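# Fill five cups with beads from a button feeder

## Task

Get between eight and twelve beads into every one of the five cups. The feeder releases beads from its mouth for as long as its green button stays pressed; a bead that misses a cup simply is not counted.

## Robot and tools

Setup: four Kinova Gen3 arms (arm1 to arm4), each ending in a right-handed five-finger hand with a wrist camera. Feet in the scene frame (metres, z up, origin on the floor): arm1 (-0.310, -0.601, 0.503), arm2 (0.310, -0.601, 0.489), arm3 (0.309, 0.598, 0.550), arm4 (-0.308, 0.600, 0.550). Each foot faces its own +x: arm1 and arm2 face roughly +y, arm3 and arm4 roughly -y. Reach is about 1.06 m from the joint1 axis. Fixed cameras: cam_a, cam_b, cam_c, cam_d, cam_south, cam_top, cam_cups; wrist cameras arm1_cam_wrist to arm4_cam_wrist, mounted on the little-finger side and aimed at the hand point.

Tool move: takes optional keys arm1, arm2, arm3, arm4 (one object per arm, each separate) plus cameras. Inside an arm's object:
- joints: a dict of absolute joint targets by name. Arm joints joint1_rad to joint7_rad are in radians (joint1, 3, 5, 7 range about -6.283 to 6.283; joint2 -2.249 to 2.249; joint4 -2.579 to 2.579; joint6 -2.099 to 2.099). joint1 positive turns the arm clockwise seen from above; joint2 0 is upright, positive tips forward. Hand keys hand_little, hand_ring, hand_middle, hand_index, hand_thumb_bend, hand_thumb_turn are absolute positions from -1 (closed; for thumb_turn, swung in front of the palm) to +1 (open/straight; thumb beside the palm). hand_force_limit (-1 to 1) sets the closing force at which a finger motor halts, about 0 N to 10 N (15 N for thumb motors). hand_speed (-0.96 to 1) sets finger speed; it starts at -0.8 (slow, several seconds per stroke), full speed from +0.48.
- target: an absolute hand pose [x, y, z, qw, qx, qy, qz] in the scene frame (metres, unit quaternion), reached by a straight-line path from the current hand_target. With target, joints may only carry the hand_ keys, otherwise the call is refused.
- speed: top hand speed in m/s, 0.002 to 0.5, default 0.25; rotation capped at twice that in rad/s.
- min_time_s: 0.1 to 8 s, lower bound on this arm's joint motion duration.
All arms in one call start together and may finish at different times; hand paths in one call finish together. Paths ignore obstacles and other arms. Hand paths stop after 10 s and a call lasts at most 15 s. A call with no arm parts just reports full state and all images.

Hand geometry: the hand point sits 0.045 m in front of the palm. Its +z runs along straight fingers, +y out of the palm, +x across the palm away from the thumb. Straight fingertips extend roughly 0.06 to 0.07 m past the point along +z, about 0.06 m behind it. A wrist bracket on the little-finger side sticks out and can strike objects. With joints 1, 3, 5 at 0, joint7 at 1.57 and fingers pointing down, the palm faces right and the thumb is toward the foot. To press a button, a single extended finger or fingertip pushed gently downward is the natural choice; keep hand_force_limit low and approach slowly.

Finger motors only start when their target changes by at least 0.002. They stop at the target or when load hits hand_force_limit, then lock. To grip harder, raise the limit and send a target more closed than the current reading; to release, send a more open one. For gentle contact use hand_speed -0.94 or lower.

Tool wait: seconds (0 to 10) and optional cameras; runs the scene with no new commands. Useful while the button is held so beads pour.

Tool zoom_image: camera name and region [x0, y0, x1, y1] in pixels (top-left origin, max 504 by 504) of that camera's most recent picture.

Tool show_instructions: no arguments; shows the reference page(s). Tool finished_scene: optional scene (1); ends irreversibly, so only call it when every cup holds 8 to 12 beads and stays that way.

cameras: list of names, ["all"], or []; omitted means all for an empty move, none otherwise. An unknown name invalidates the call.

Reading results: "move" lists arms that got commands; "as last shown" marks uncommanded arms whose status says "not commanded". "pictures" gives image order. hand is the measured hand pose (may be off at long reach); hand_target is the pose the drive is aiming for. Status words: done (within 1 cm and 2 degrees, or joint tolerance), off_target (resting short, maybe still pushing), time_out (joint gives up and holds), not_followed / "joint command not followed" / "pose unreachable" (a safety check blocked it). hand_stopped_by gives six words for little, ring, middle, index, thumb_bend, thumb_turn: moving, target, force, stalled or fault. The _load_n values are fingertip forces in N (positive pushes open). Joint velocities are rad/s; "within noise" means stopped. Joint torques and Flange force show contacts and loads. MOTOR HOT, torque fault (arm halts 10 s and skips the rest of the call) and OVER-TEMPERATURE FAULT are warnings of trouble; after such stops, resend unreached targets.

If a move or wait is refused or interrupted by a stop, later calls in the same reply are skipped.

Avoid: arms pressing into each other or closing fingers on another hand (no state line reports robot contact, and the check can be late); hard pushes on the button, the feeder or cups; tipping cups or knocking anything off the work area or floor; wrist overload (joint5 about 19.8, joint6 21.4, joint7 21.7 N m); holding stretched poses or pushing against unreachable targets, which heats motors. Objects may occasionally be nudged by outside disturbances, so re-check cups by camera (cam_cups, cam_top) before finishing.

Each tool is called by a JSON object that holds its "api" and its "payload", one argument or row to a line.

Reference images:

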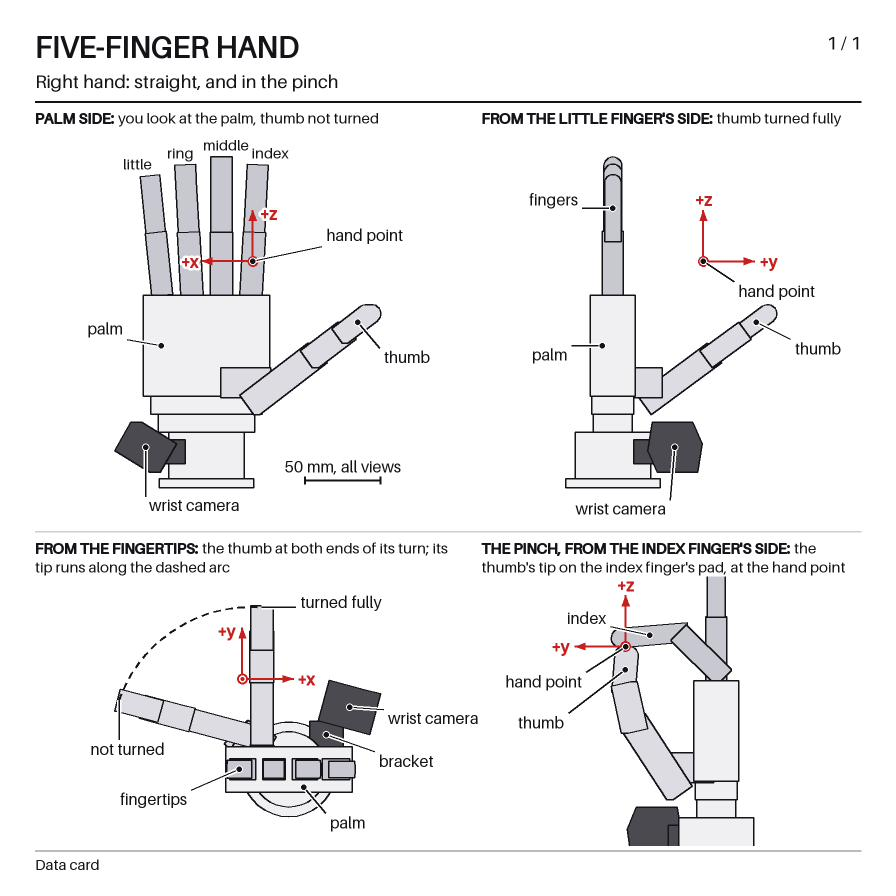

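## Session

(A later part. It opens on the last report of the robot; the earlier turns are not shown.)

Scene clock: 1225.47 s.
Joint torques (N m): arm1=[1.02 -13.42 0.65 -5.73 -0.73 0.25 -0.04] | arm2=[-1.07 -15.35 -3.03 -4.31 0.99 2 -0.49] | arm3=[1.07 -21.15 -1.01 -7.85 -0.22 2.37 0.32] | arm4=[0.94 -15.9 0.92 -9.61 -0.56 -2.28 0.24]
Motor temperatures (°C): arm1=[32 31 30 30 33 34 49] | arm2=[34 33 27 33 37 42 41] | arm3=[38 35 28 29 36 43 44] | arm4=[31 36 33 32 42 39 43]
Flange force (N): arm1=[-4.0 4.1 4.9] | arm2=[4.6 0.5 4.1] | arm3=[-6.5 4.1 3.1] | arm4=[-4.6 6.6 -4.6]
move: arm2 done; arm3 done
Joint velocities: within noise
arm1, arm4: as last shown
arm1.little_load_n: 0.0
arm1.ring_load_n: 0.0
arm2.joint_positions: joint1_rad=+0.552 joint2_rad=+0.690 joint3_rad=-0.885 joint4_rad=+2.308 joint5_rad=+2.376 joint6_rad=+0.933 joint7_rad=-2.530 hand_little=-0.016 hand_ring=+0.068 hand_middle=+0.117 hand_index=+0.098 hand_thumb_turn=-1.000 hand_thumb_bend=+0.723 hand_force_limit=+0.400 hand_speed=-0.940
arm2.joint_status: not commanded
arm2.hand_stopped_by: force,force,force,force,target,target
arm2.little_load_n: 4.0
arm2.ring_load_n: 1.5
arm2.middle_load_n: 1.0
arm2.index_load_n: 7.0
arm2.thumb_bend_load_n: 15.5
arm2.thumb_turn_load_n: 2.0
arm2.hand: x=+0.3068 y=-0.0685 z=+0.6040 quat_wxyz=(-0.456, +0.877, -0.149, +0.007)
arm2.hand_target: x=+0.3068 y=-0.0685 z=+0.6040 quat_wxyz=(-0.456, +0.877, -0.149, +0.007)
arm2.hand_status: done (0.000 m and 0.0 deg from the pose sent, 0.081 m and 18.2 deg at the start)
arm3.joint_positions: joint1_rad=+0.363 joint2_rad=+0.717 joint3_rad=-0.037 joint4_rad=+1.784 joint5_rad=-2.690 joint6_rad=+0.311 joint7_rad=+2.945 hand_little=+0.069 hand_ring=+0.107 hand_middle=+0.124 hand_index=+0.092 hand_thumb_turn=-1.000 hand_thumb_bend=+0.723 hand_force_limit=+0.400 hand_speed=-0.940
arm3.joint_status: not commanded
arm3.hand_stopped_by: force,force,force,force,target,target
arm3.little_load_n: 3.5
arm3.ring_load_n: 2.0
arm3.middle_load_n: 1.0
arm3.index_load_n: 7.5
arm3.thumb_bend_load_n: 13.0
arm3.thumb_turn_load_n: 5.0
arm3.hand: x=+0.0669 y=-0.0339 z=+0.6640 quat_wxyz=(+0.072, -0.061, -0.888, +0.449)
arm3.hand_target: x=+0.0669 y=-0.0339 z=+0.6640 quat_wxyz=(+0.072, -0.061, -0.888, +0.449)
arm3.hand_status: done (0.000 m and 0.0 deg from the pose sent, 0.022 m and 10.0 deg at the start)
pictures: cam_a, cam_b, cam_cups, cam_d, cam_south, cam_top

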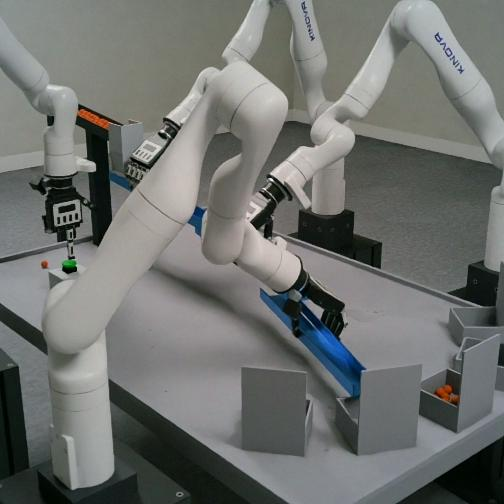

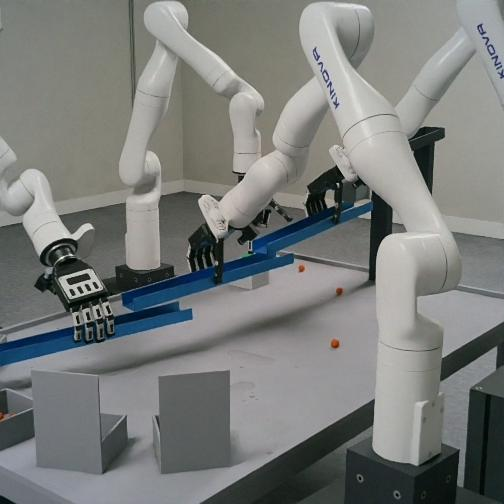

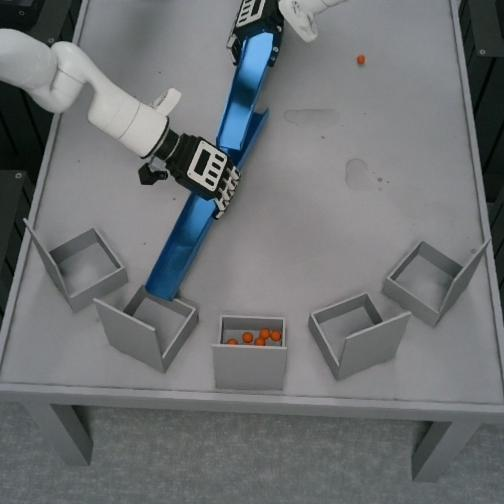

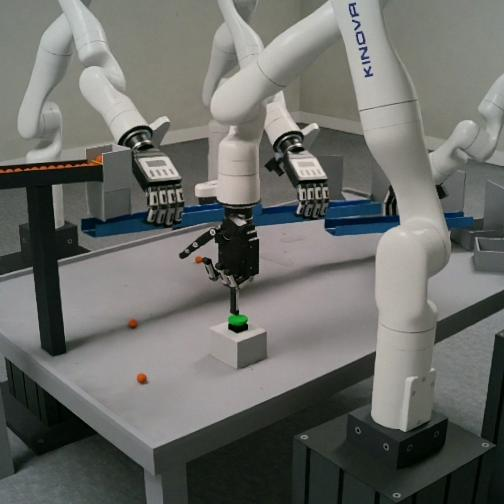

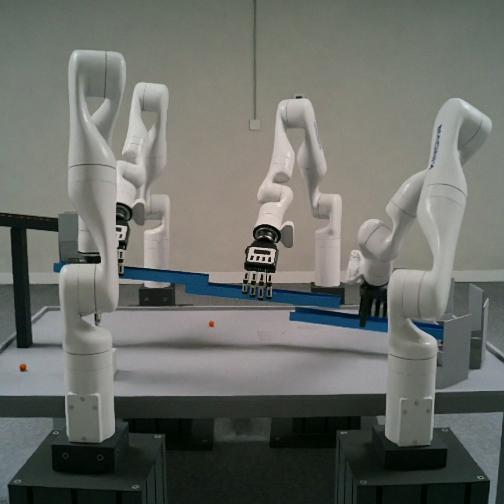

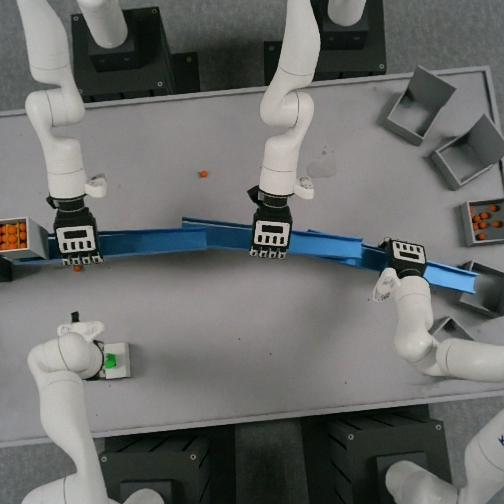

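{"api": "move", "payload": {
  "arm2": {"target": [0.3332, -0.0777, 0.604, -0.45641, 0.87713, -0.14931, 0.00723], "speed": 0.05},
  "cameras": ["cam_top", "cam_cups", "cam_a"]
}}

{"api": "zoom_image", "payload": {
  "camera": "cam_top",
  "region": [434, 190, 504, 260]
}}

{"api": "zoom_image", "payload": {
  "camera": "cam_cups",
  "region": [90, 180, 290, 380]
}}

{"api": "zoom_image", "payload": {
  "camera": "cam_a",
  "region": [300, 320, 504, 464]
}}

Scene clock: 1234.90 s.
Joint torques (N m): arm1=[1.04 -13.42 0.66 -5.65 -0.7 0.23 -0.03] | arm2=[-1.07 -14.94 -3.04 -4.19 0.91 2.02 -0.48] | arm3=[1.02 -21.07 -0.93 -7.93 -0.22 2.37 0.29] | arm4=[1.01 -15.89 0.98 -9.58 -0.53 -2.29 0.19]
Motor temperatures (°C): arm1=[32 32 30 30 33 34 49] | arm2=[34 33 27 33 37 42 41] | arm3=[38 35 28 29 36 43 44] | arm4=[31 36 33 32 42 39 43]
Flange force (N): arm1=[-4.2 4.2 4.7] | arm2=[5.1 0.6 3.8] | arm3=[-6.3 4.2 2.7] | arm4=[-4.9 6.5 -4.6]
move: arm2 done
Joint velocities: within noise
arm1, arm3, arm4: as last shown
arm2.joint_positions: joint1_rad=+0.643 joint2_rad=+0.681 joint3_rad=-0.885 joint4_rad=+2.334 joint5_rad=+2.451 joint6_rad=+0.894 joint7_rad=-2.539 hand_little=-0.016 hand_ring=+0.068 hand_middle=+0.117 hand_index=+0.098 hand_thumb_turn=-1.000 hand_thumb_bend=+0.723 hand_force_limit=+0.400 hand_speed=-0.940
arm2.joint_status: not commanded
arm2.hand_stopped_by: force,force,force,force,target,target
arm2.little_load_n: 4.0
arm2.ring_load_n: 1.5
arm2.middle_load_n: 1.0
arm2.index_load_n: 7.5
arm2.thumb_bend_load_n: 16.0
arm2.thumb_turn_load_n: 2.0
arm2.hand: x=+0.3332 y=-0.0777 z=+0.6040 quat_wxyz=(-0.456, +0.877, -0.149, +0.007)
arm2.hand_target: x=+0.3332 y=-0.0777 z=+0.6040 quat_wxyz=(-0.456, +0.877, -0.149, +0.007)
arm2.hand_status: done (0.000 m and 0.0 deg from the pose sent, 0.028 m and 0.0 deg at the start)
arm4.ring_load_n: 2.0
pictures: cam_a, cam_cups, cam_top

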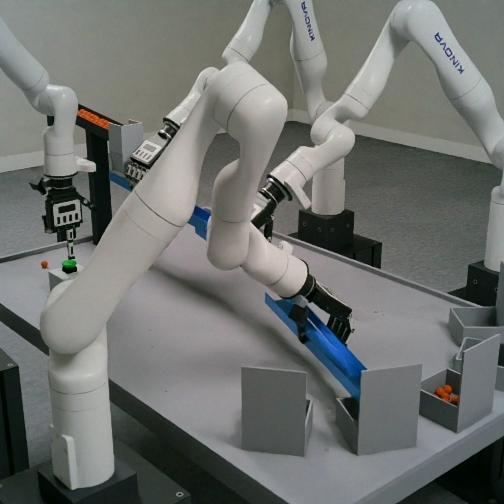

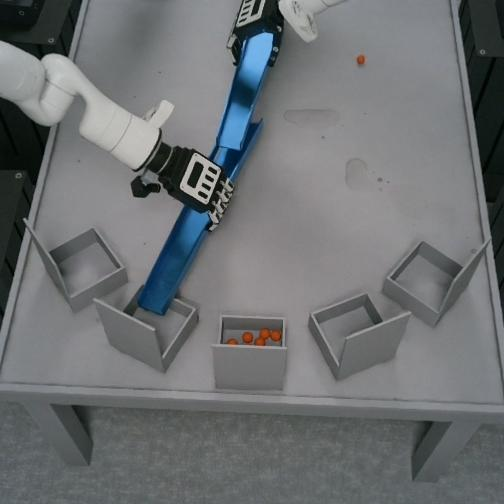

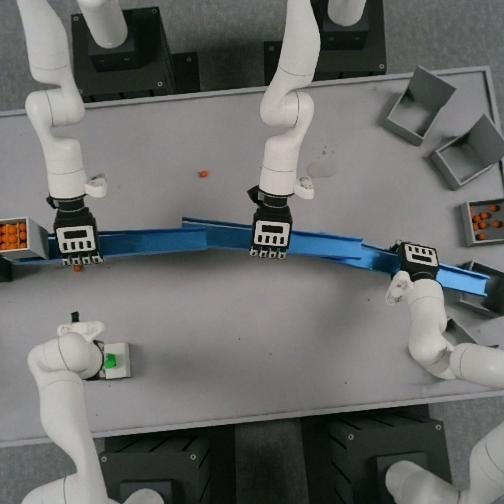

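Scaled by 7.200.

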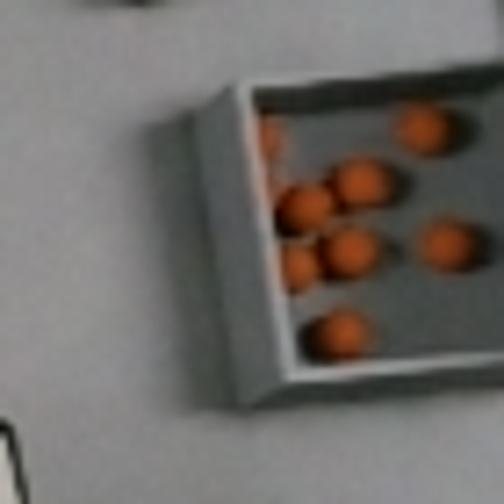

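Scaled by 2.520.

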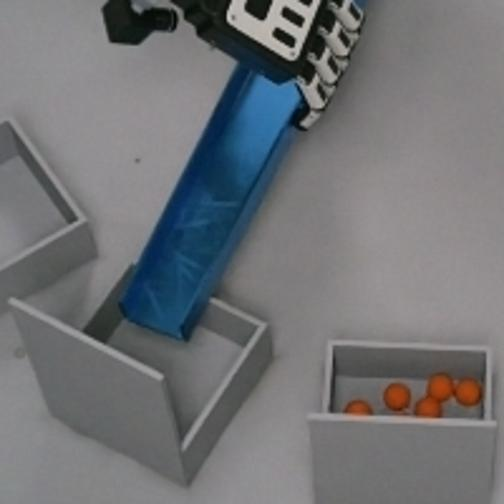

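Scaled by 2.471.

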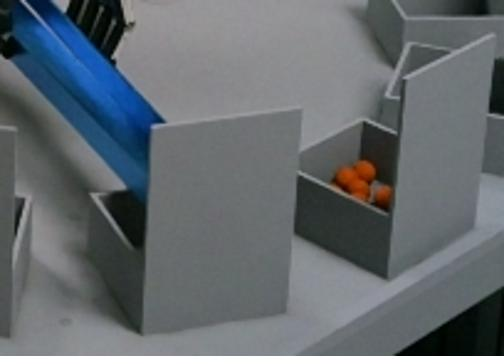

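{"api": "move", "payload": {
  "arm1": {"target": [-0.420, -0.225, 0.644, 0, 0.70711, -0.70711, 0], "speed": 0.1}
}}

{"api": "wait", "payload": {
  "seconds": 3.4,
  "cameras": ["cam_top", "cam_cups"]
}}

{"api": "wait", "payload": {
  "seconds": 3.4,
  "cameras": ["cam_top", "cam_cups"]
}}

{"api": "move", "payload": {
  "arm1": {"target": [-0.420, -0.225, 0.655, 0, 0.70711, -0.70711, 0], "speed": 0.1},
  "cameras": ["cam_top"]
}}

{"api": "wait", "payload": {
  "seconds": 2.5,
  "cameras": ["cam_cups", "cam_a", "cam_top"]
}}

{"api": "zoom_image", "payload": {
  "camera": "cam_cups",
  "region": [90, 180, 290, 380]
}}

{"api": "zoom_image", "payload": {
  "camera": "cam_top",
  "region": [0, 180, 240, 300]
}}

Scene clock: 1249.40 s.
Joint torques (N m): arm1=[0.52 -6.47 0.17 -2.62 -1.09 -0.76 -0.01] | arm2=[-1.09 -14.93 -3.03 -4.21 0.92 2 -0.49] | arm3=[1.02 -21.06 -0.9 -7.73 -0.18 2.34 0.31] | arm4=[1.03 -15.93 0.98 -9.54 -0.52 -2.28 0.26]
Motor temperatures (°C): arm1=[32 32 30 30 33 34 49] | arm2=[34 33 27 33 37 42 41] | arm3=[38 35 28 29 36 43 44] | arm4=[31 36 33 32 42 39 43]
Flange force (N): arm1=[-0.5 1.9 -16.0] | arm2=[5.1 0.7 3.7] | arm3=[-6.1 3.7 3.2] | arm4=[-4.9 6.4 -4.4]
move: arm1 done
Joint velocities: within noise
arm1.joint_positions: joint1_rad=-0.201 joint2_rad=+0.309 joint3_rad=-0.129 joint4_rad=+2.051 joint5_rad=+0.071 joint6_rad=+0.787 joint7_rad=-1.869 hand_little=-1.000 hand_ring=-1.000 hand_middle=+1.000 hand_index=-1.000 hand_thumb_turn=+1.000 hand_thumb_bend=+1.000 hand_force_limit=+0.000 hand_speed=+0.000
arm1.joint_status: not commanded
arm1.hand_stopped_by: target,target,target,target,target,target
arm1.little_load_n: 0.0
arm1.ring_load_n: 0.0
arm1.middle_load_n: 0.0
arm1.index_load_n: 0.0
arm1.thumb_bend_load_n: 0.0
arm1.thumb_turn_load_n: 0.0
arm1.hand: x=-0.4200 y=-0.2250 z=+0.6440 quat_wxyz=(+0.000, +0.707, -0.707, +0.000)
arm1.hand_target: x=-0.4200 y=-0.2250 z=+0.6440 quat_wxyz=(+0.000, +0.707, -0.707, +0.000)
arm1.hand_status: done (0.000 m and 0.0 deg from the pose sent, 0.011 m and 0.0 deg at the start)
arm2, arm3, arm4: as last shown
arm2.ring_load_n: 2.0
arm3.middle_load_n: 1.5
arm3.thumb_bend_load_n: 13.5
arm3.thumb_turn_load_n: 4.5
arm4.thumb_turn_load_n: 1.0
pictures: none

Scene clock: 1252.80 s.
Joint torques (N m): arm1=[0.63 -6.36 0.19 -2.54 -1.05 -0.83 -0.06] | arm2=[-1.06 -14.99 -3.02 -4.21 0.91 1.98 -0.5] | arm3=[1.07 -21.21 -1 -7.86 -0.22 2.38 0.31] | arm4=[0.99 -15.95 0.94 -9.68 -0.51 -2.31 0.26]
Motor temperatures (°C): arm1=[32 31 30 30 33 34 49] | arm2=[34 33 27 33 37 42 41] | arm3=[38 35 28 29 36 43 44] | arm4=[31 36 33 32 42 39 43]
Flange force (N): arm1=[-0.6 2.0 -16.6] | arm2=[5.1 0.9 3.9] | arm3=[-6.4 4.1 3.3] | arm4=[-5.0 6.8 -4.7]
Joint velocities: within noise
arm1.joint_positions: joint1_rad=-0.201 joint2_rad=+0.309 joint3_rad=-0.129 joint4_rad=+2.051 joint5_rad=+0.071 joint6_rad=+0.787 joint7_rad=-1.869 hand_little=-1.000 hand_ring=-1.000 hand_middle=+1.000 hand_index=-1.000 hand_thumb_turn=+1.000 hand_thumb_bend=+1.000 hand_force_limit=+0.000 hand_speed=+0.000
arm1.joint_status: not commanded
arm1.hand_stopped_by: target,target,target,target,target,target
arm1.little_load_n: 0.0
arm1.ring_load_n: 0.0
arm1.middle_load_n: 0.0
arm1.index_load_n: 0.0
arm1.thumb_bend_load_n: -0.5
arm1.thumb_turn_load_n: 0.0
arm1.hand: x=-0.4200 y=-0.2250 z=+0.6440 quat_wxyz=(+0.000, +0.707, -0.707, +0.000)
arm1.hand_target: x=-0.4200 y=-0.2250 z=+0.6440 quat_wxyz=(+0.000, +0.707, -0.707, +0.000)
arm1.hand_status: done (0.000 m and 0.0 deg from the pose sent, 0.011 m and 0.0 deg at the start)
arm2.joint_positions: joint1_rad=+0.643 joint2_rad=+0.681 joint3_rad=-0.885 joint4_rad=+2.334 joint5_rad=+2.451 joint6_rad=+0.894 joint7_rad=-2.539 hand_little=-0.016 hand_ring=+0.068 hand_middle=+0.117 hand_index=+0.098 hand_thumb_turn=-1.000 hand_thumb_bend=+0.723 hand_force_limit=+0.400 hand_speed=-0.940
arm2.joint_status: not commanded
arm2.hand_stopped_by: force,force,force,force,target,target
arm2.little_load_n: 4.0
arm2.ring_load_n: 1.5
arm2.middle_load_n: 1.0
arm2.index_load_n: 7.5
arm2.thumb_bend_load_n: 15.5
arm2.thumb_turn_load_n: 2.0
arm2.hand: x=+0.3332 y=-0.0777 z=+0.6040 quat_wxyz=(-0.456, +0.877, -0.149, +0.007)
arm2.hand_target: x=+0.3332 y=-0.0777 z=+0.6040 quat_wxyz=(-0.456, +0.877, -0.149, +0.007)
arm2.hand_status: not commanded
arm3.joint_positions: joint1_rad=+0.363 joint2_rad=+0.718 joint3_rad=-0.037 joint4_rad=+1.784 joint5_rad=-2.690 joint6_rad=+0.311 joint7_rad=+2.945 hand_little=+0.069 hand_ring=+0.107 hand_middle=+0.124 hand_index=+0.092 hand_thumb_turn=-1.000 hand_thumb_bend=+0.723 hand_force_limit=+0.400 hand_speed=-0.940
arm3.joint_status: not commanded
arm3.hand_stopped_by: force,force,force,force,target,target
arm3.little_load_n: 3.5
arm3.ring_load_n: 2.0
arm3.middle_load_n: 1.5
arm3.index_load_n: 7.5
arm3.thumb_bend_load_n: 13.0
arm3.thumb_turn_load_n: 5.0
arm3.hand: x=+0.0669 y=-0.0339 z=+0.6640 quat_wxyz=(+0.072, -0.061, -0.888, +0.449)
arm3.hand_target: x=+0.0669 y=-0.0339 z=+0.6640 quat_wxyz=(+0.072, -0.061, -0.888, +0.449)
arm3.hand_status: not commanded
arm4.joint_positions: joint1_rad=-0.127 joint2_rad=+0.488 joint3_rad=+0.234 joint4_rad=+1.986 joint5_rad=+0.329 joint6_rad=-0.276 joint7_rad=-0.301 hand_little=+0.067 hand_ring=+0.107 hand_middle=+0.130 hand_index=+0.089 hand_thumb_turn=-1.000 hand_thumb_bend=+0.723 hand_force_limit=+0.700 hand_speed=-0.940
arm4.joint_status: not commanded
arm4.hand_stopped_by: force,force,force,force,target,target
arm4.little_load_n: 2.0
arm4.ring_load_n: 2.0
arm4.middle_load_n: 1.5
arm4.index_load_n: 8.0
arm4.thumb_bend_load_n: 12.5
arm4.thumb_turn_load_n: 1.5
arm4.hand: x=-0.3350 y=-0.0130 z=+0.7280 quat_wxyz=(+0.035, +0.018, -0.890, +0.454)
arm4.hand_target: x=-0.3350 y=-0.0130 z=+0.7280 quat_wxyz=(+0.035, +0.018, -0.890, +0.454)
arm4.hand_status: not commanded
wait: 3.40 s; at rest by 0.27 s
pictures: cam_cups, cam_top

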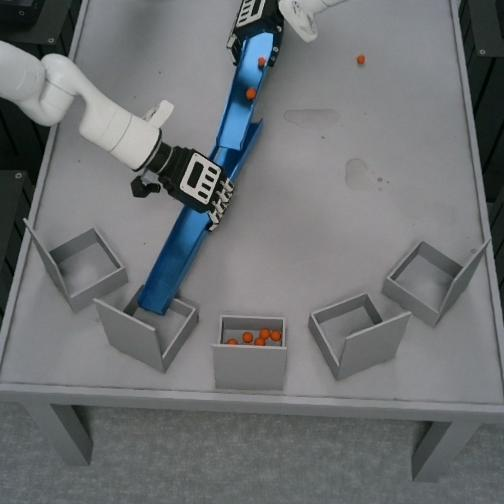

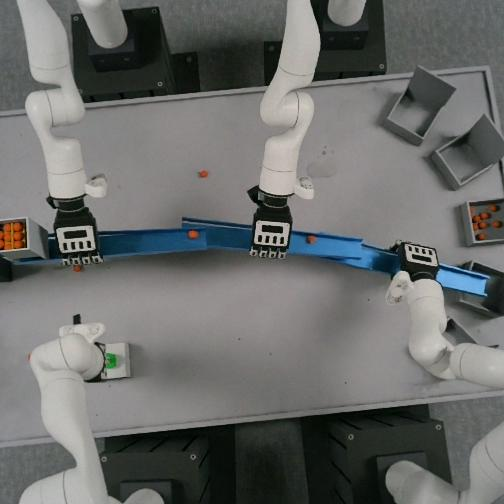

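Scene clock: 1256.20 s.
Joint torques (N m): arm1=[0.64 -6.36 0.25 -2.71 -1.02 -0.8 0] | arm2=[-1.06 -14.99 -3.04 -4.24 0.95 2.05 -0.45] | arm3=[1.05 -21.12 -0.98 -7.72 -0.19 2.37 0.24] | arm4=[0.97 -15.94 0.93 -9.6 -0.49 -2.33 0.2]
Motor temperatures (°C): arm1=[32 31 30 30 33 34 49] | arm2=[34 33 27 33 37 42 41] | arm3=[38 35 28 29 36 43 44] | arm4=[31 36 33 32 42 39 43]
Flange force (N): arm1=[0.0 2.2 -16.2] | arm2=[5.0 0.7 3.7] | arm3=[-6.4 3.8 3.4] | arm4=[-5.0 6.5 -4.5]
Joint velocities: within noise
arm1.joint_positions: joint1_rad=-0.201 joint2_rad=+0.309 joint3_rad=-0.129 joint4_rad=+2.051 joint5_rad=+0.071 joint6_rad=+0.787 joint7_rad=-1.869 hand_little=-1.000 hand_ring=-1.000 hand_middle=+1.000 hand_index=-1.000 hand_thumb_turn=+1.000 hand_thumb_bend=+1.000 hand_force_limit=+0.000 hand_speed=+0.000
arm1.joint_status: not commanded
arm1.hand_stopped_by: target,target,target,target,target,target
arm1.little_load_n: 0.0
arm1.ring_load_n: 0.0
arm1.middle_load_n: 0.0
arm1.index_load_n: 0.0
arm1.thumb_bend_load_n: 0.0
arm1.thumb_turn_load_n: 0.0
arm1.hand: x=-0.4200 y=-0.2250 z=+0.6440 quat_wxyz=(+0.000, +0.707, -0.707, +0.000)
arm1.hand_target: x=-0.4200 y=-0.2250 z=+0.6440 quat_wxyz=(+0.000, +0.707, -0.707, +0.000)
arm1.hand_status: done (0.000 m and 0.0 deg from the pose sent, 0.011 m and 0.0 deg at the start)
arm2.joint_positions: joint1_rad=+0.643 joint2_rad=+0.681 joint3_rad=-0.885 joint4_rad=+2.334 joint5_rad=+2.451 joint6_rad=+0.894 joint7_rad=-2.539 hand_little=-0.016 hand_ring=+0.068 hand_middle=+0.117 hand_index=+0.098 hand_thumb_turn=-1.000 hand_thumb_bend=+0.723 hand_force_limit=+0.400 hand_speed=-0.940
arm2.joint_status: not commanded
arm2.hand_stopped_by: force,force,force,force,target,target
arm2.little_load_n: 4.0
arm2.ring_load_n: 1.5
arm2.middle_load_n: 1.0
arm2.index_load_n: 7.5
arm2.thumb_bend_load_n: 16.0
arm2.thumb_turn_load_n: 1.5
arm2.hand: x=+0.3332 y=-0.0777 z=+0.6040 quat_wxyz=(-0.456, +0.877, -0.149, +0.007)
arm2.hand_target: x=+0.3332 y=-0.0777 z=+0.6040 quat_wxyz=(-0.456, +0.877, -0.149, +0.007)
arm2.hand_status: not commanded
arm3.joint_positions: joint1_rad=+0.363 joint2_rad=+0.718 joint3_rad=-0.037 joint4_rad=+1.784 joint5_rad=-2.690 joint6_rad=+0.311 joint7_rad=+2.945 hand_little=+0.069 hand_ring=+0.107 hand_middle=+0.124 hand_index=+0.092 hand_thumb_turn=-1.000 hand_thumb_bend=+0.723 hand_force_limit=+0.400 hand_speed=-0.940
arm3.joint_status: not commanded
arm3.hand_stopped_by: force,force,force,force,target,target
arm3.little_load_n: 3.5
arm3.ring_load_n: 2.0
arm3.middle_load_n: 1.0
arm3.index_load_n: 7.5
arm3.thumb_bend_load_n: 13.0
arm3.thumb_turn_load_n: 5.0
arm3.hand: x=+0.0669 y=-0.0339 z=+0.6640 quat_wxyz=(+0.072, -0.061, -0.888, +0.449)
arm3.hand_target: x=+0.0669 y=-0.0339 z=+0.6640 quat_wxyz=(+0.072, -0.061, -0.888, +0.449)
arm3.hand_status: not commanded
arm4.joint_positions: joint1_rad=-0.127 joint2_rad=+0.488 joint3_rad=+0.234 joint4_rad=+1.986 joint5_rad=+0.329 joint6_rad=-0.276 joint7_rad=-0.301 hand_little=+0.067 hand_ring=+0.107 hand_middle=+0.130 hand_index=+0.089 hand_thumb_turn=-1.000 hand_thumb_bend=+0.723 hand_force_limit=+0.700 hand_speed=-0.940
arm4.joint_status: not commanded
arm4.hand_stopped_by: force,force,force,force,target,target
arm4.little_load_n: 2.0
arm4.ring_load_n: 1.5
arm4.middle_load_n: 1.5
arm4.index_load_n: 8.0
arm4.thumb_bend_load_n: 12.5
arm4.thumb_turn_load_n: 1.0
arm4.hand: x=-0.3350 y=-0.0130 z=+0.7280 quat_wxyz=(+0.035, +0.018, -0.890, +0.454)
arm4.hand_target: x=-0.3350 y=-0.0130 z=+0.7280 quat_wxyz=(+0.035, +0.018, -0.890, +0.454)
arm4.hand_status: not commanded
wait: 3.40 s; at rest by 0.27 s
pictures: cam_cups, cam_top

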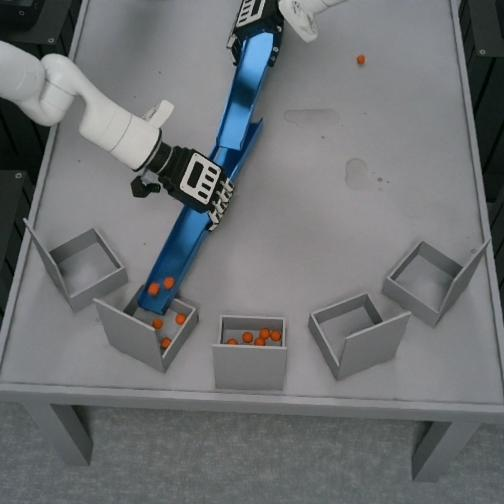

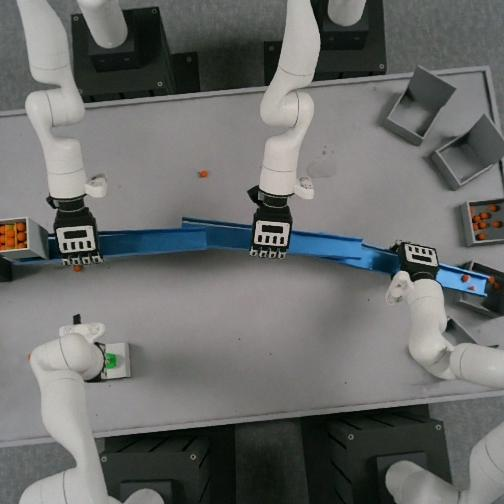

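Scene clock: 1257.17 s.
Joint torques (N m): arm1=[1.05 -13.4 0.54 -5.77 -0.71 0.26 -0.08] | arm2=[-1.09 -14.97 -3.02 -4.24 0.92 2.05 -0.47] | arm3=[1.05 -21.13 -0.95 -7.78 -0.26 2.35 0.27] | arm4=[1.01 -15.85 0.92 -9.62 -0.51 -2.32 0.22]
Motor temperatures (°C): arm1=[32 31 30 30 33 34 49] | arm2=[34 33 27 33 37 42 41] | arm3=[38 35 28 29 36 43 44] | arm4=[31 36 33 32 42 39 43]
Flange force (N): arm1=[-3.8 3.9 4.9] | arm2=[5.2 0.6 3.7] | arm3=[-6.1 3.9 3.2] | arm4=[-5.1 6.5 -4.8]
move: arm1 done
Joint velocities: within noise
arm1.joint_positions: joint1_rad=-0.200 joint2_rad=+0.288 joint3_rad=-0.130 joint4_rad=+2.034 joint5_rad=+0.065 joint6_rad=+0.824 joint7_rad=-1.864 hand_little=-1.000 hand_ring=-1.000 hand_middle=+1.000 hand_index=-1.000 hand_thumb_turn=+1.000 hand_thumb_bend=+1.000 hand_force_limit=+0.000 hand_speed=+0.000
arm1.joint_status: not commanded
arm1.hand_stopped_by: target,target,target,target,target,target
arm1.little_load_n: 0.0
arm1.ring_load_n: 0.0
arm1.middle_load_n: 0.0
arm1.index_load_n: 0.0
arm1.thumb_bend_load_n: 0.0
arm1.thumb_turn_load_n: 0.0
arm1.hand: x=-0.4200 y=-0.2250 z=+0.6550 quat_wxyz=(+0.000, +0.707, -0.707, +0.000)
arm1.hand_target: x=-0.4200 y=-0.2250 z=+0.6550 quat_wxyz=(+0.000, +0.707, -0.707, +0.000)
arm1.hand_status: done (0.000 m and 0.0 deg from the pose sent, 0.011 m and 0.0 deg at the start)
arm2, arm3, arm4: as last shown
arm2.thumb_bend_load_n: 15.5

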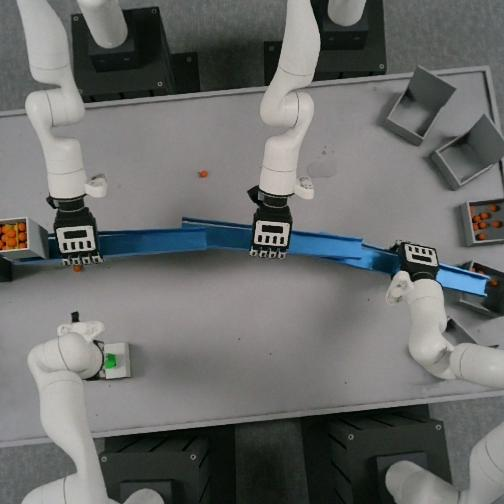

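Scene clock: 1259.67 s.
Joint torques (N m): arm1=[1.04 -13.46 0.61 -5.69 -0.7 0.28 -0.03] | arm2=[-1.09 -14.99 -3.08 -4.23 0.89 2.04 -0.45] | arm3=[1.01 -21.18 -0.98 -7.71 -0.21 2.37 0.27] | arm4=[1.02 -15.91 0.96 -9.69 -0.54 -2.28 0.18]
Motor temperatures (°C): arm1=[32 31 30 30 33 34 49] | arm2=[34 33 27 33 37 42 41] | arm3=[38 35 28 29 36 43 44] | arm4=[31 36 33 32 42 39 43]
Flange force (N): arm1=[-4.1 4.1 5.0] | arm2=[5.3 0.8 3.9] | arm3=[-6.1 3.8 3.6] | arm4=[-5.0 6.9 -4.8]
Joint velocities: within noise
arm1.joint_positions: joint1_rad=-0.200 joint2_rad=+0.288 joint3_rad=-0.130 joint4_rad=+2.034 joint5_rad=+0.065 joint6_rad=+0.824 joint7_rad=-1.864 hand_little=-1.000 hand_ring=-1.000 hand_middle=+1.000 hand_index=-1.000 hand_thumb_turn=+1.000 hand_thumb_bend=+1.000 hand_force_limit=+0.000 hand_speed=+0.000
arm1.joint_status: not commanded
arm1.hand_stopped_by: target,target,target,target,target,target
arm1.little_load_n: 0.0
arm1.ring_load_n: 0.0
arm1.middle_load_n: 0.0
arm1.index_load_n: 0.0
arm1.thumb_bend_load_n: 0.0
arm1.thumb_turn_load_n: 0.0
arm1.hand: x=-0.4200 y=-0.2250 z=+0.6550 quat_wxyz=(+0.000, +0.707, -0.707, +0.000)
arm1.hand_target: x=-0.4200 y=-0.2250 z=+0.6550 quat_wxyz=(+0.000, +0.707, -0.707, +0.000)
arm1.hand_status: done (0.000 m and 0.0 deg from the pose sent, 0.011 m and 0.0 deg at the start)
arm2.joint_positions: joint1_rad=+0.643 joint2_rad=+0.681 joint3_rad=-0.885 joint4_rad=+2.334 joint5_rad=+2.451 joint6_rad=+0.894 joint7_rad=-2.539 hand_little=-0.016 hand_ring=+0.068 hand_middle=+0.117 hand_index=+0.098 hand_thumb_turn=-1.000 hand_thumb_bend=+0.723 hand_force_limit=+0.400 hand_speed=-0.940
arm2.joint_status: not commanded
arm2.hand_stopped_by: force,force,force,force,target,target
arm2.little_load_n: 4.0
arm2.ring_load_n: 1.5
arm2.middle_load_n: 1.0
arm2.index_load_n: 7.0
arm2.thumb_bend_load_n: 15.5
arm2.thumb_turn_load_n: 2.0
arm2.hand: x=+0.3332 y=-0.0777 z=+0.6040 quat_wxyz=(-0.456, +0.877, -0.149, +0.007)
arm2.hand_target: x=+0.3332 y=-0.0777 z=+0.6040 quat_wxyz=(-0.456, +0.877, -0.149, +0.007)
arm2.hand_status: not commanded
arm3.joint_positions: joint1_rad=+0.363 joint2_rad=+0.717 joint3_rad=-0.037 joint4_rad=+1.784 joint5_rad=-2.690 joint6_rad=+0.311 joint7_rad=+2.945 hand_little=+0.069 hand_ring=+0.107 hand_middle=+0.124 hand_index=+0.092 hand_thumb_turn=-1.000 hand_thumb_bend=+0.723 hand_force_limit=+0.400 hand_speed=-0.940
arm3.joint_status: not commanded
arm3.hand_stopped_by: force,force,force,force,target,target
arm3.little_load_n: 3.5
arm3.ring_load_n: 2.0
arm3.middle_load_n: 1.0
arm3.index_load_n: 7.5
arm3.thumb_bend_load_n: 13.0
arm3.thumb_turn_load_n: 4.5
arm3.hand: x=+0.0669 y=-0.0339 z=+0.6640 quat_wxyz=(+0.072, -0.061, -0.888, +0.449)
arm3.hand_target: x=+0.0669 y=-0.0339 z=+0.6640 quat_wxyz=(+0.072, -0.061, -0.888, +0.449)
arm3.hand_status: not commanded
arm4.joint_positions: joint1_rad=-0.127 joint2_rad=+0.488 joint3_rad=+0.234 joint4_rad=+1.986 joint5_rad=+0.329 joint6_rad=-0.276 joint7_rad=-0.301 hand_little=+0.067 hand_ring=+0.107 hand_middle=+0.130 hand_index=+0.089 hand_thumb_turn=-1.000 hand_thumb_bend=+0.723 hand_force_limit=+0.700 hand_speed=-0.940
arm4.joint_status: not commanded
arm4.hand_stopped_by: force,force,force,force,target,target
arm4.little_load_n: 2.0
arm4.ring_load_n: 1.5
arm4.middle_load_n: 1.5
arm4.index_load_n: 8.0
arm4.thumb_bend_load_n: 12.5
arm4.thumb_turn_load_n: 1.5
arm4.hand: x=-0.3350 y=-0.0130 z=+0.7280 quat_wxyz=(+0.035, +0.018, -0.890, +0.454)
arm4.hand_target: x=-0.3350 y=-0.0130 z=+0.7280 quat_wxyz=(+0.035, +0.018, -0.890, +0.454)
arm4.hand_status: not commanded
wait: 2.50 s; at rest by 0.27 s
pictures: cam_a, cam_cups, cam_top

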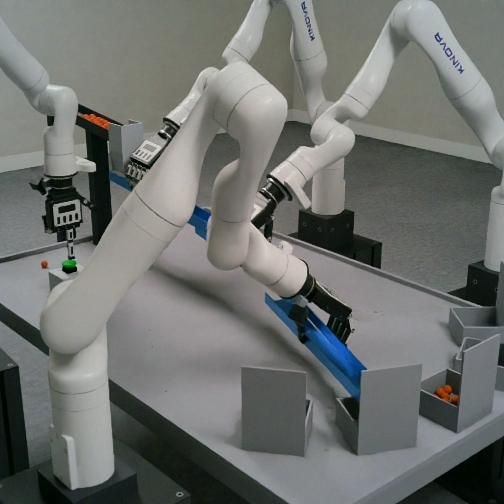

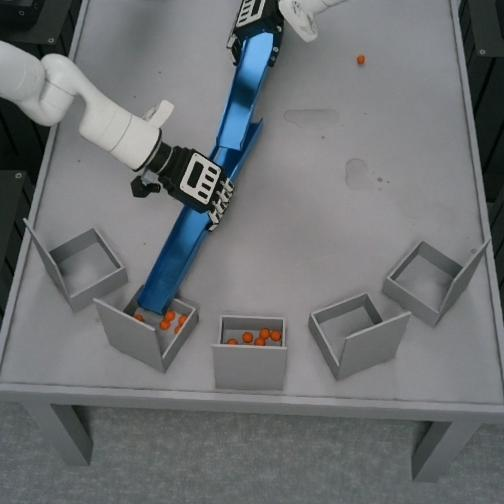

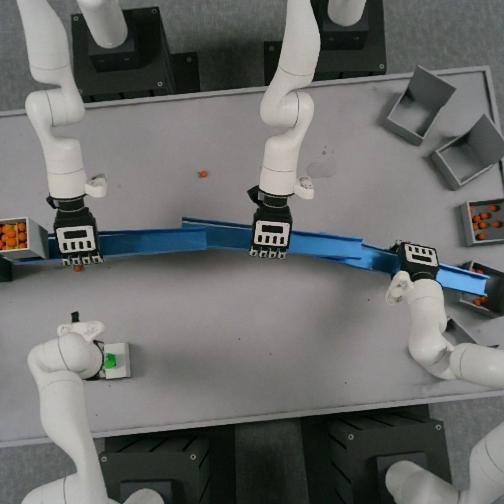

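Scaled by 2.520.

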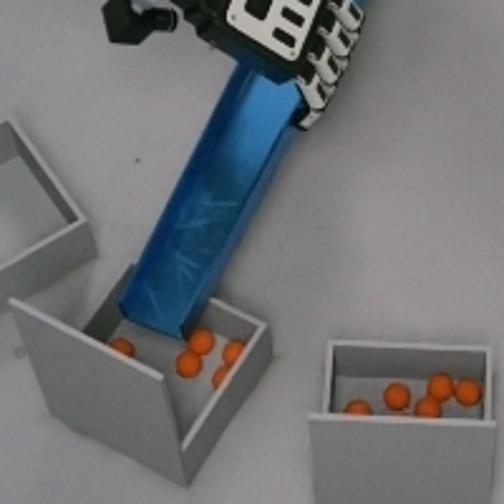

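Scaled by 2.100.

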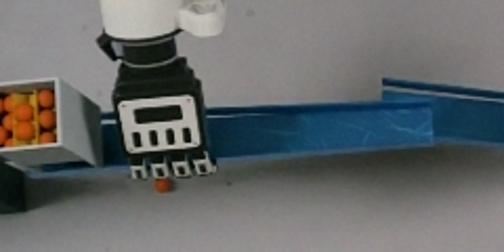

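{"api": "move", "payload": {
  "arm1": {"target": [-0.420, -0.225, 0.644, 0, 0.70711, -0.70711, 0], "speed": 0.1}
}}

{"api": "move", "payload": {
  "arm1": {"target": [-0.420, -0.225, 0.655, 0, 0.70711, -0.70711, 0], "speed": 0.1},
  "cameras": ["cam_top"]
}}

{"api": "zoom_image", "payload": {
  "camera": "cam_top",
  "region": [0, 180, 240, 300]
}}

{"api": "wait", "payload": {
  "seconds": 2.7,
  "cameras": ["cam_cups", "cam_a", "cam_top"]
}}

{"api": "zoom_image", "payload": {
  "camera": "cam_cups",
  "region": [90, 180, 290, 380]
}}

Scene clock: 1269.63 s.
Joint torques (N m): arm1=[0.61 -6.41 0.22 -2.6 -1 -0.84 0] | arm2=[-1.09 -14.98 -3.04 -4.24 0.91 2 -0.47] | arm3=[0.98 -21.13 -0.95 -7.85 -0.27 2.37 0.29] | arm4=[1.02 -16.1 0.91 -9.62 -0.5 -2.26 0.27]
Motor temperatures (°C): arm1=[32 31 30 30 33 34 49] | arm2=[34 33 27 33 37 42 41] | arm3=[38 36 28 29 36 43 44] | arm4=[31 36 33 32 42 39 43]
Flange force (N): arm1=[-0.5 2.1 -16.5] | arm2=[5.2 0.9 3.8] | arm3=[-5.9 3.9 3.0] | arm4=[-5.2 7.0 -4.2]
move: arm1 done
Joint velocities: within noise
arm1.joint_positions: joint1_rad=-0.201 joint2_rad=+0.309 joint3_rad=-0.129 joint4_rad=+2.051 joint5_rad=+0.071 joint6_rad=+0.787 joint7_rad=-1.869 hand_little=-1.000 hand_ring=-1.000 hand_middle=+1.000 hand_index=-1.000 hand_thumb_turn=+1.000 hand_thumb_bend=+1.000 hand_force_limit=+0.000 hand_speed=+0.000
arm1.joint_status: not commanded
arm1.hand_stopped_by: target,target,target,target,target,target
arm1.little_load_n: 0.0
arm1.ring_load_n: 0.0
arm1.middle_load_n: 0.5
arm1.index_load_n: 0.0
arm1.thumb_bend_load_n: 0.0
arm1.thumb_turn_load_n: 0.0
arm1.hand: x=-0.4200 y=-0.2250 z=+0.6440 quat_wxyz=(+0.000, +0.707, -0.707, +0.000)
arm1.hand_target: x=-0.4200 y=-0.2250 z=+0.6440 quat_wxyz=(+0.000, +0.707, -0.707, +0.000)
arm1.hand_status: done (0.000 m and 0.0 deg from the pose sent, 0.011 m and 0.0 deg at the start)
arm2, arm3, arm4: as last shown
arm2.thumb_bend_load_n: 16.0
arm3.ring_load_n: 2.5
arm3.middle_load_n: 1.5
arm3.thumb_turn_load_n: 5.0
pictures: none

Scene clock: 1270.60 s.
Joint torques (N m): arm1=[1.06 -13.41 0.59 -5.71 -0.74 0.24 0.01] | arm2=[-1.05 -15.01 -3 -4.24 0.9 2 -0.45] | arm3=[1.04 -21.11 -0.89 -7.84 -0.23 2.38 0.31] | arm4=[1 -15.83 0.97 -9.63 -0.57 -2.33 0.21]
Motor temperatures (°C): arm1=[32 31 30 30 33 34 49] | arm2=[34 33 27 33 37 42 41] | arm3=[38 36 28 29 36 43 44] | arm4=[31 36 33 32 42 39 43]
Flange force (N): arm1=[-4.0 4.3 4.9] | arm2=[5.1 1.0 3.8] | arm3=[-6.1 3.8 3.0] | arm4=[-4.7 6.4 -4.9]
move: arm1 done
Joint velocities: within noise
arm1.joint_positions: joint1_rad=-0.200 joint2_rad=+0.288 joint3_rad=-0.130 joint4_rad=+2.034 joint5_rad=+0.065 joint6_rad=+0.824 joint7_rad=-1.864 hand_little=-1.000 hand_ring=-1.000 hand_middle=+1.000 hand_index=-1.000 hand_thumb_turn=+1.000 hand_thumb_bend=+1.000 hand_force_limit=+0.000 hand_speed=+0.000
arm1.joint_status: not commanded
arm1.hand_stopped_by: target,target,target,target,target,target
arm1.little_load_n: 0.0
arm1.ring_load_n: 0.0
arm1.middle_load_n: 0.0
arm1.index_load_n: 0.0
arm1.thumb_bend_load_n: 0.0
arm1.thumb_turn_load_n: -0.5
arm1.hand: x=-0.4200 y=-0.2250 z=+0.6550 quat_wxyz=(+0.000, +0.707, -0.707, +0.000)
arm1.hand_target: x=-0.4200 y=-0.2250 z=+0.6550 quat_wxyz=(+0.000, +0.707, -0.707, +0.000)
arm1.hand_status: done (0.000 m and 0.0 deg from the pose sent, 0.011 m and 0.0 deg at the start)
arm2, arm3, arm4: as last shown
arm3.ring_load_n: 2.0
arm3.thumb_bend_load_n: 13.5
arm4.ring_load_n: 2.0

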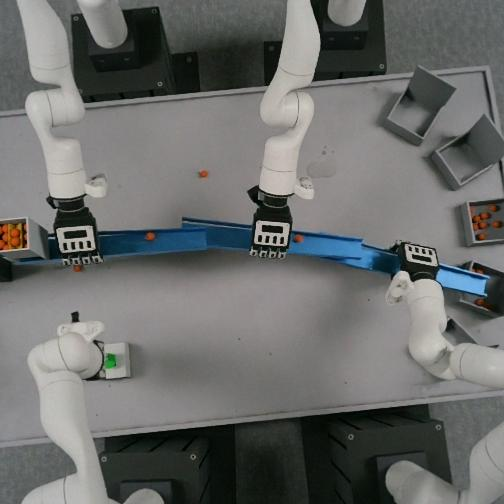

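Scaled by 2.100.

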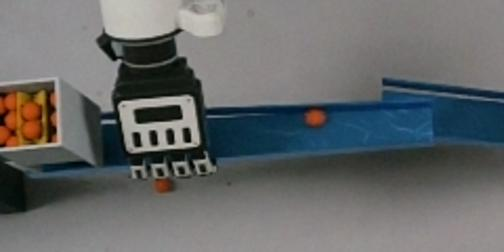

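Scene clock: 1273.30 s.
Joint torques (N m): arm1=[1.01 -13.41 0.68 -5.75 -0.71 0.26 -0.03] | arm2=[-1.08 -14.97 -3.03 -4.24 0.91 2.02 -0.47] | arm3=[1.06 -21.14 -0.91 -7.77 -0.18 2.37 0.28] | arm4=[1.01 -15.93 0.9 -9.68 -0.52 -2.28 0.2]
Motor temperatures (°C): arm1=[32 31 30 30 33 34 49] | arm2=[34 33 27 33 37 42 41] | arm3=[38 36 28 29 36 43 44] | arm4=[31 36 33 32 42 39 43]
Flange force (N): arm1=[-3.9 4.1 4.9] | arm2=[5.2 0.8 3.7] | arm3=[-6.3 3.8 3.3] | arm4=[-5.2 7.0 -4.7]
Joint velocities: within noise
arm1.joint_positions: joint1_rad=-0.200 joint2_rad=+0.288 joint3_rad=-0.130 joint4_rad=+2.034 joint5_rad=+0.065 joint6_rad=+0.824 joint7_rad=-1.864 hand_little=-1.000 hand_ring=-1.000 hand_middle=+1.000 hand_index=-1.000 hand_thumb_turn=+1.000 hand_thumb_bend=+1.000 hand_force_limit=+0.000 hand_speed=+0.000
arm1.joint_status: not commanded
arm1.hand_stopped_by: target,target,target,target,target,target
arm1.little_load_n: 0.5
arm1.ring_load_n: 0.0
arm1.middle_load_n: 0.0
arm1.index_load_n: 0.0
arm1.thumb_bend_load_n: 0.0
arm1.thumb_turn_load_n: 0.0
arm1.hand: x=-0.4200 y=-0.2250 z=+0.6550 quat_wxyz=(+0.000, +0.707, -0.707, +0.000)
arm1.hand_target: x=-0.4200 y=-0.2250 z=+0.6550 quat_wxyz=(+0.000, +0.707, -0.707, +0.000)
arm1.hand_status: done (0.000 m and 0.0 deg from the pose sent, 0.011 m and 0.0 deg at the start)
arm2.joint_positions: joint1_rad=+0.643 joint2_rad=+0.681 joint3_rad=-0.885 joint4_rad=+2.334 joint5_rad=+2.451 joint6_rad=+0.894 joint7_rad=-2.539 hand_little=-0.016 hand_ring=+0.068 hand_middle=+0.117 hand_index=+0.098 hand_thumb_turn=-1.000 hand_thumb_bend=+0.723 hand_force_limit=+0.400 hand_speed=-0.940
arm2.joint_status: not commanded
arm2.hand_stopped_by: force,force,force,force,target,target
arm2.little_load_n: 4.0
arm2.ring_load_n: 1.5
arm2.middle_load_n: 1.0
arm2.index_load_n: 7.0
arm2.thumb_bend_load_n: 15.5
arm2.thumb_turn_load_n: 2.0
arm2.hand: x=+0.3332 y=-0.0777 z=+0.6040 quat_wxyz=(-0.456, +0.877, -0.149, +0.007)
arm2.hand_target: x=+0.3332 y=-0.0777 z=+0.6040 quat_wxyz=(-0.456, +0.877, -0.149, +0.007)
arm2.hand_status: not commanded
arm3.joint_positions: joint1_rad=+0.363 joint2_rad=+0.717 joint3_rad=-0.037 joint4_rad=+1.784 joint5_rad=-2.690 joint6_rad=+0.311 joint7_rad=+2.945 hand_little=+0.069 hand_ring=+0.107 hand_middle=+0.124 hand_index=+0.092 hand_thumb_turn=-1.000 hand_thumb_bend=+0.723 hand_force_limit=+0.400 hand_speed=-0.940
arm3.joint_status: not commanded
arm3.hand_stopped_by: force,force,force,force,target,target
arm3.little_load_n: 3.5
arm3.ring_load_n: 2.0
arm3.middle_load_n: 1.5
arm3.index_load_n: 7.5
arm3.thumb_bend_load_n: 13.0
arm3.thumb_turn_load_n: 5.0
arm3.hand: x=+0.0669 y=-0.0339 z=+0.6640 quat_wxyz=(+0.072, -0.061, -0.888, +0.449)
arm3.hand_target: x=+0.0669 y=-0.0339 z=+0.6640 quat_wxyz=(+0.072, -0.061, -0.888, +0.449)
arm3.hand_status: not commanded
arm4.joint_positions: joint1_rad=-0.127 joint2_rad=+0.488 joint3_rad=+0.234 joint4_rad=+1.986 joint5_rad=+0.329 joint6_rad=-0.276 joint7_rad=-0.301 hand_little=+0.067 hand_ring=+0.107 hand_middle=+0.130 hand_index=+0.089 hand_thumb_turn=-1.000 hand_thumb_bend=+0.723 hand_force_limit=+0.700 hand_speed=-0.940
arm4.joint_status: not commanded
arm4.hand_stopped_by: force,force,force,force,target,target
arm4.little_load_n: 2.0
arm4.ring_load_n: 2.0
arm4.middle_load_n: 1.5
arm4.index_load_n: 8.0
arm4.thumb_bend_load_n: 12.5
arm4.thumb_turn_load_n: 1.5
arm4.hand: x=-0.3350 y=-0.0130 z=+0.7280 quat_wxyz=(+0.035, +0.018, -0.890, +0.454)
arm4.hand_target: x=-0.3350 y=-0.0130 z=+0.7280 quat_wxyz=(+0.035, +0.018, -0.890, +0.454)
arm4.hand_status: not commanded
wait: 2.70 s; at rest by 0.27 s
pictures: cam_a, cam_cups, cam_top

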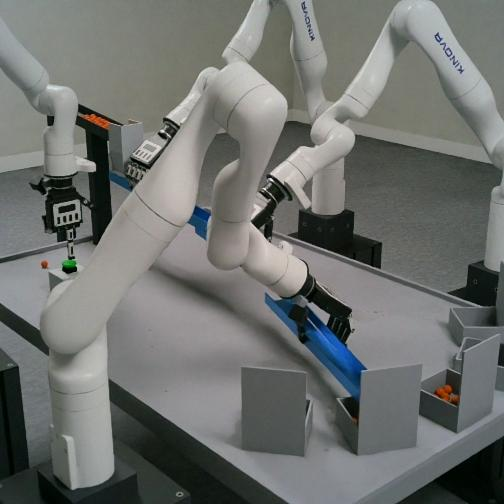

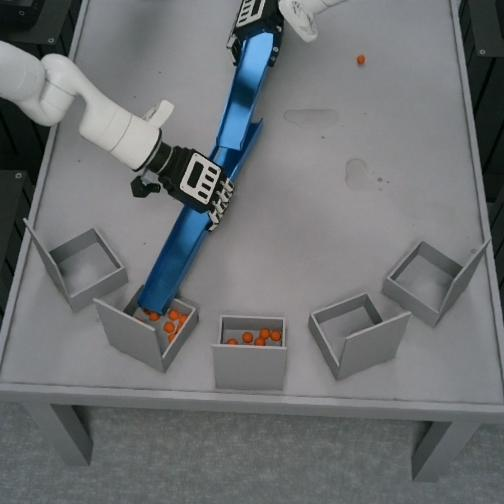

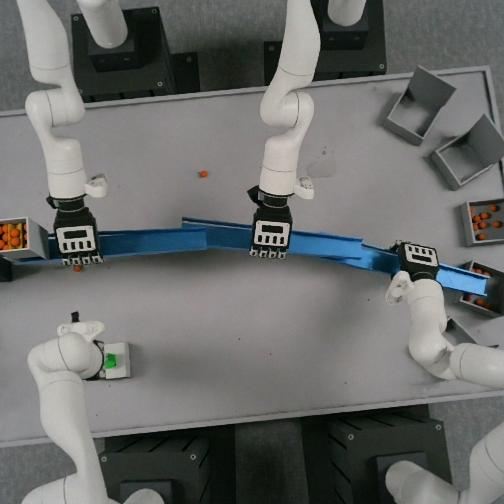

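Scaled by 2.520.

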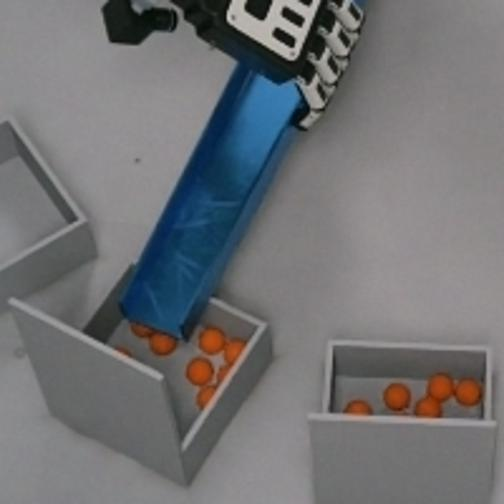

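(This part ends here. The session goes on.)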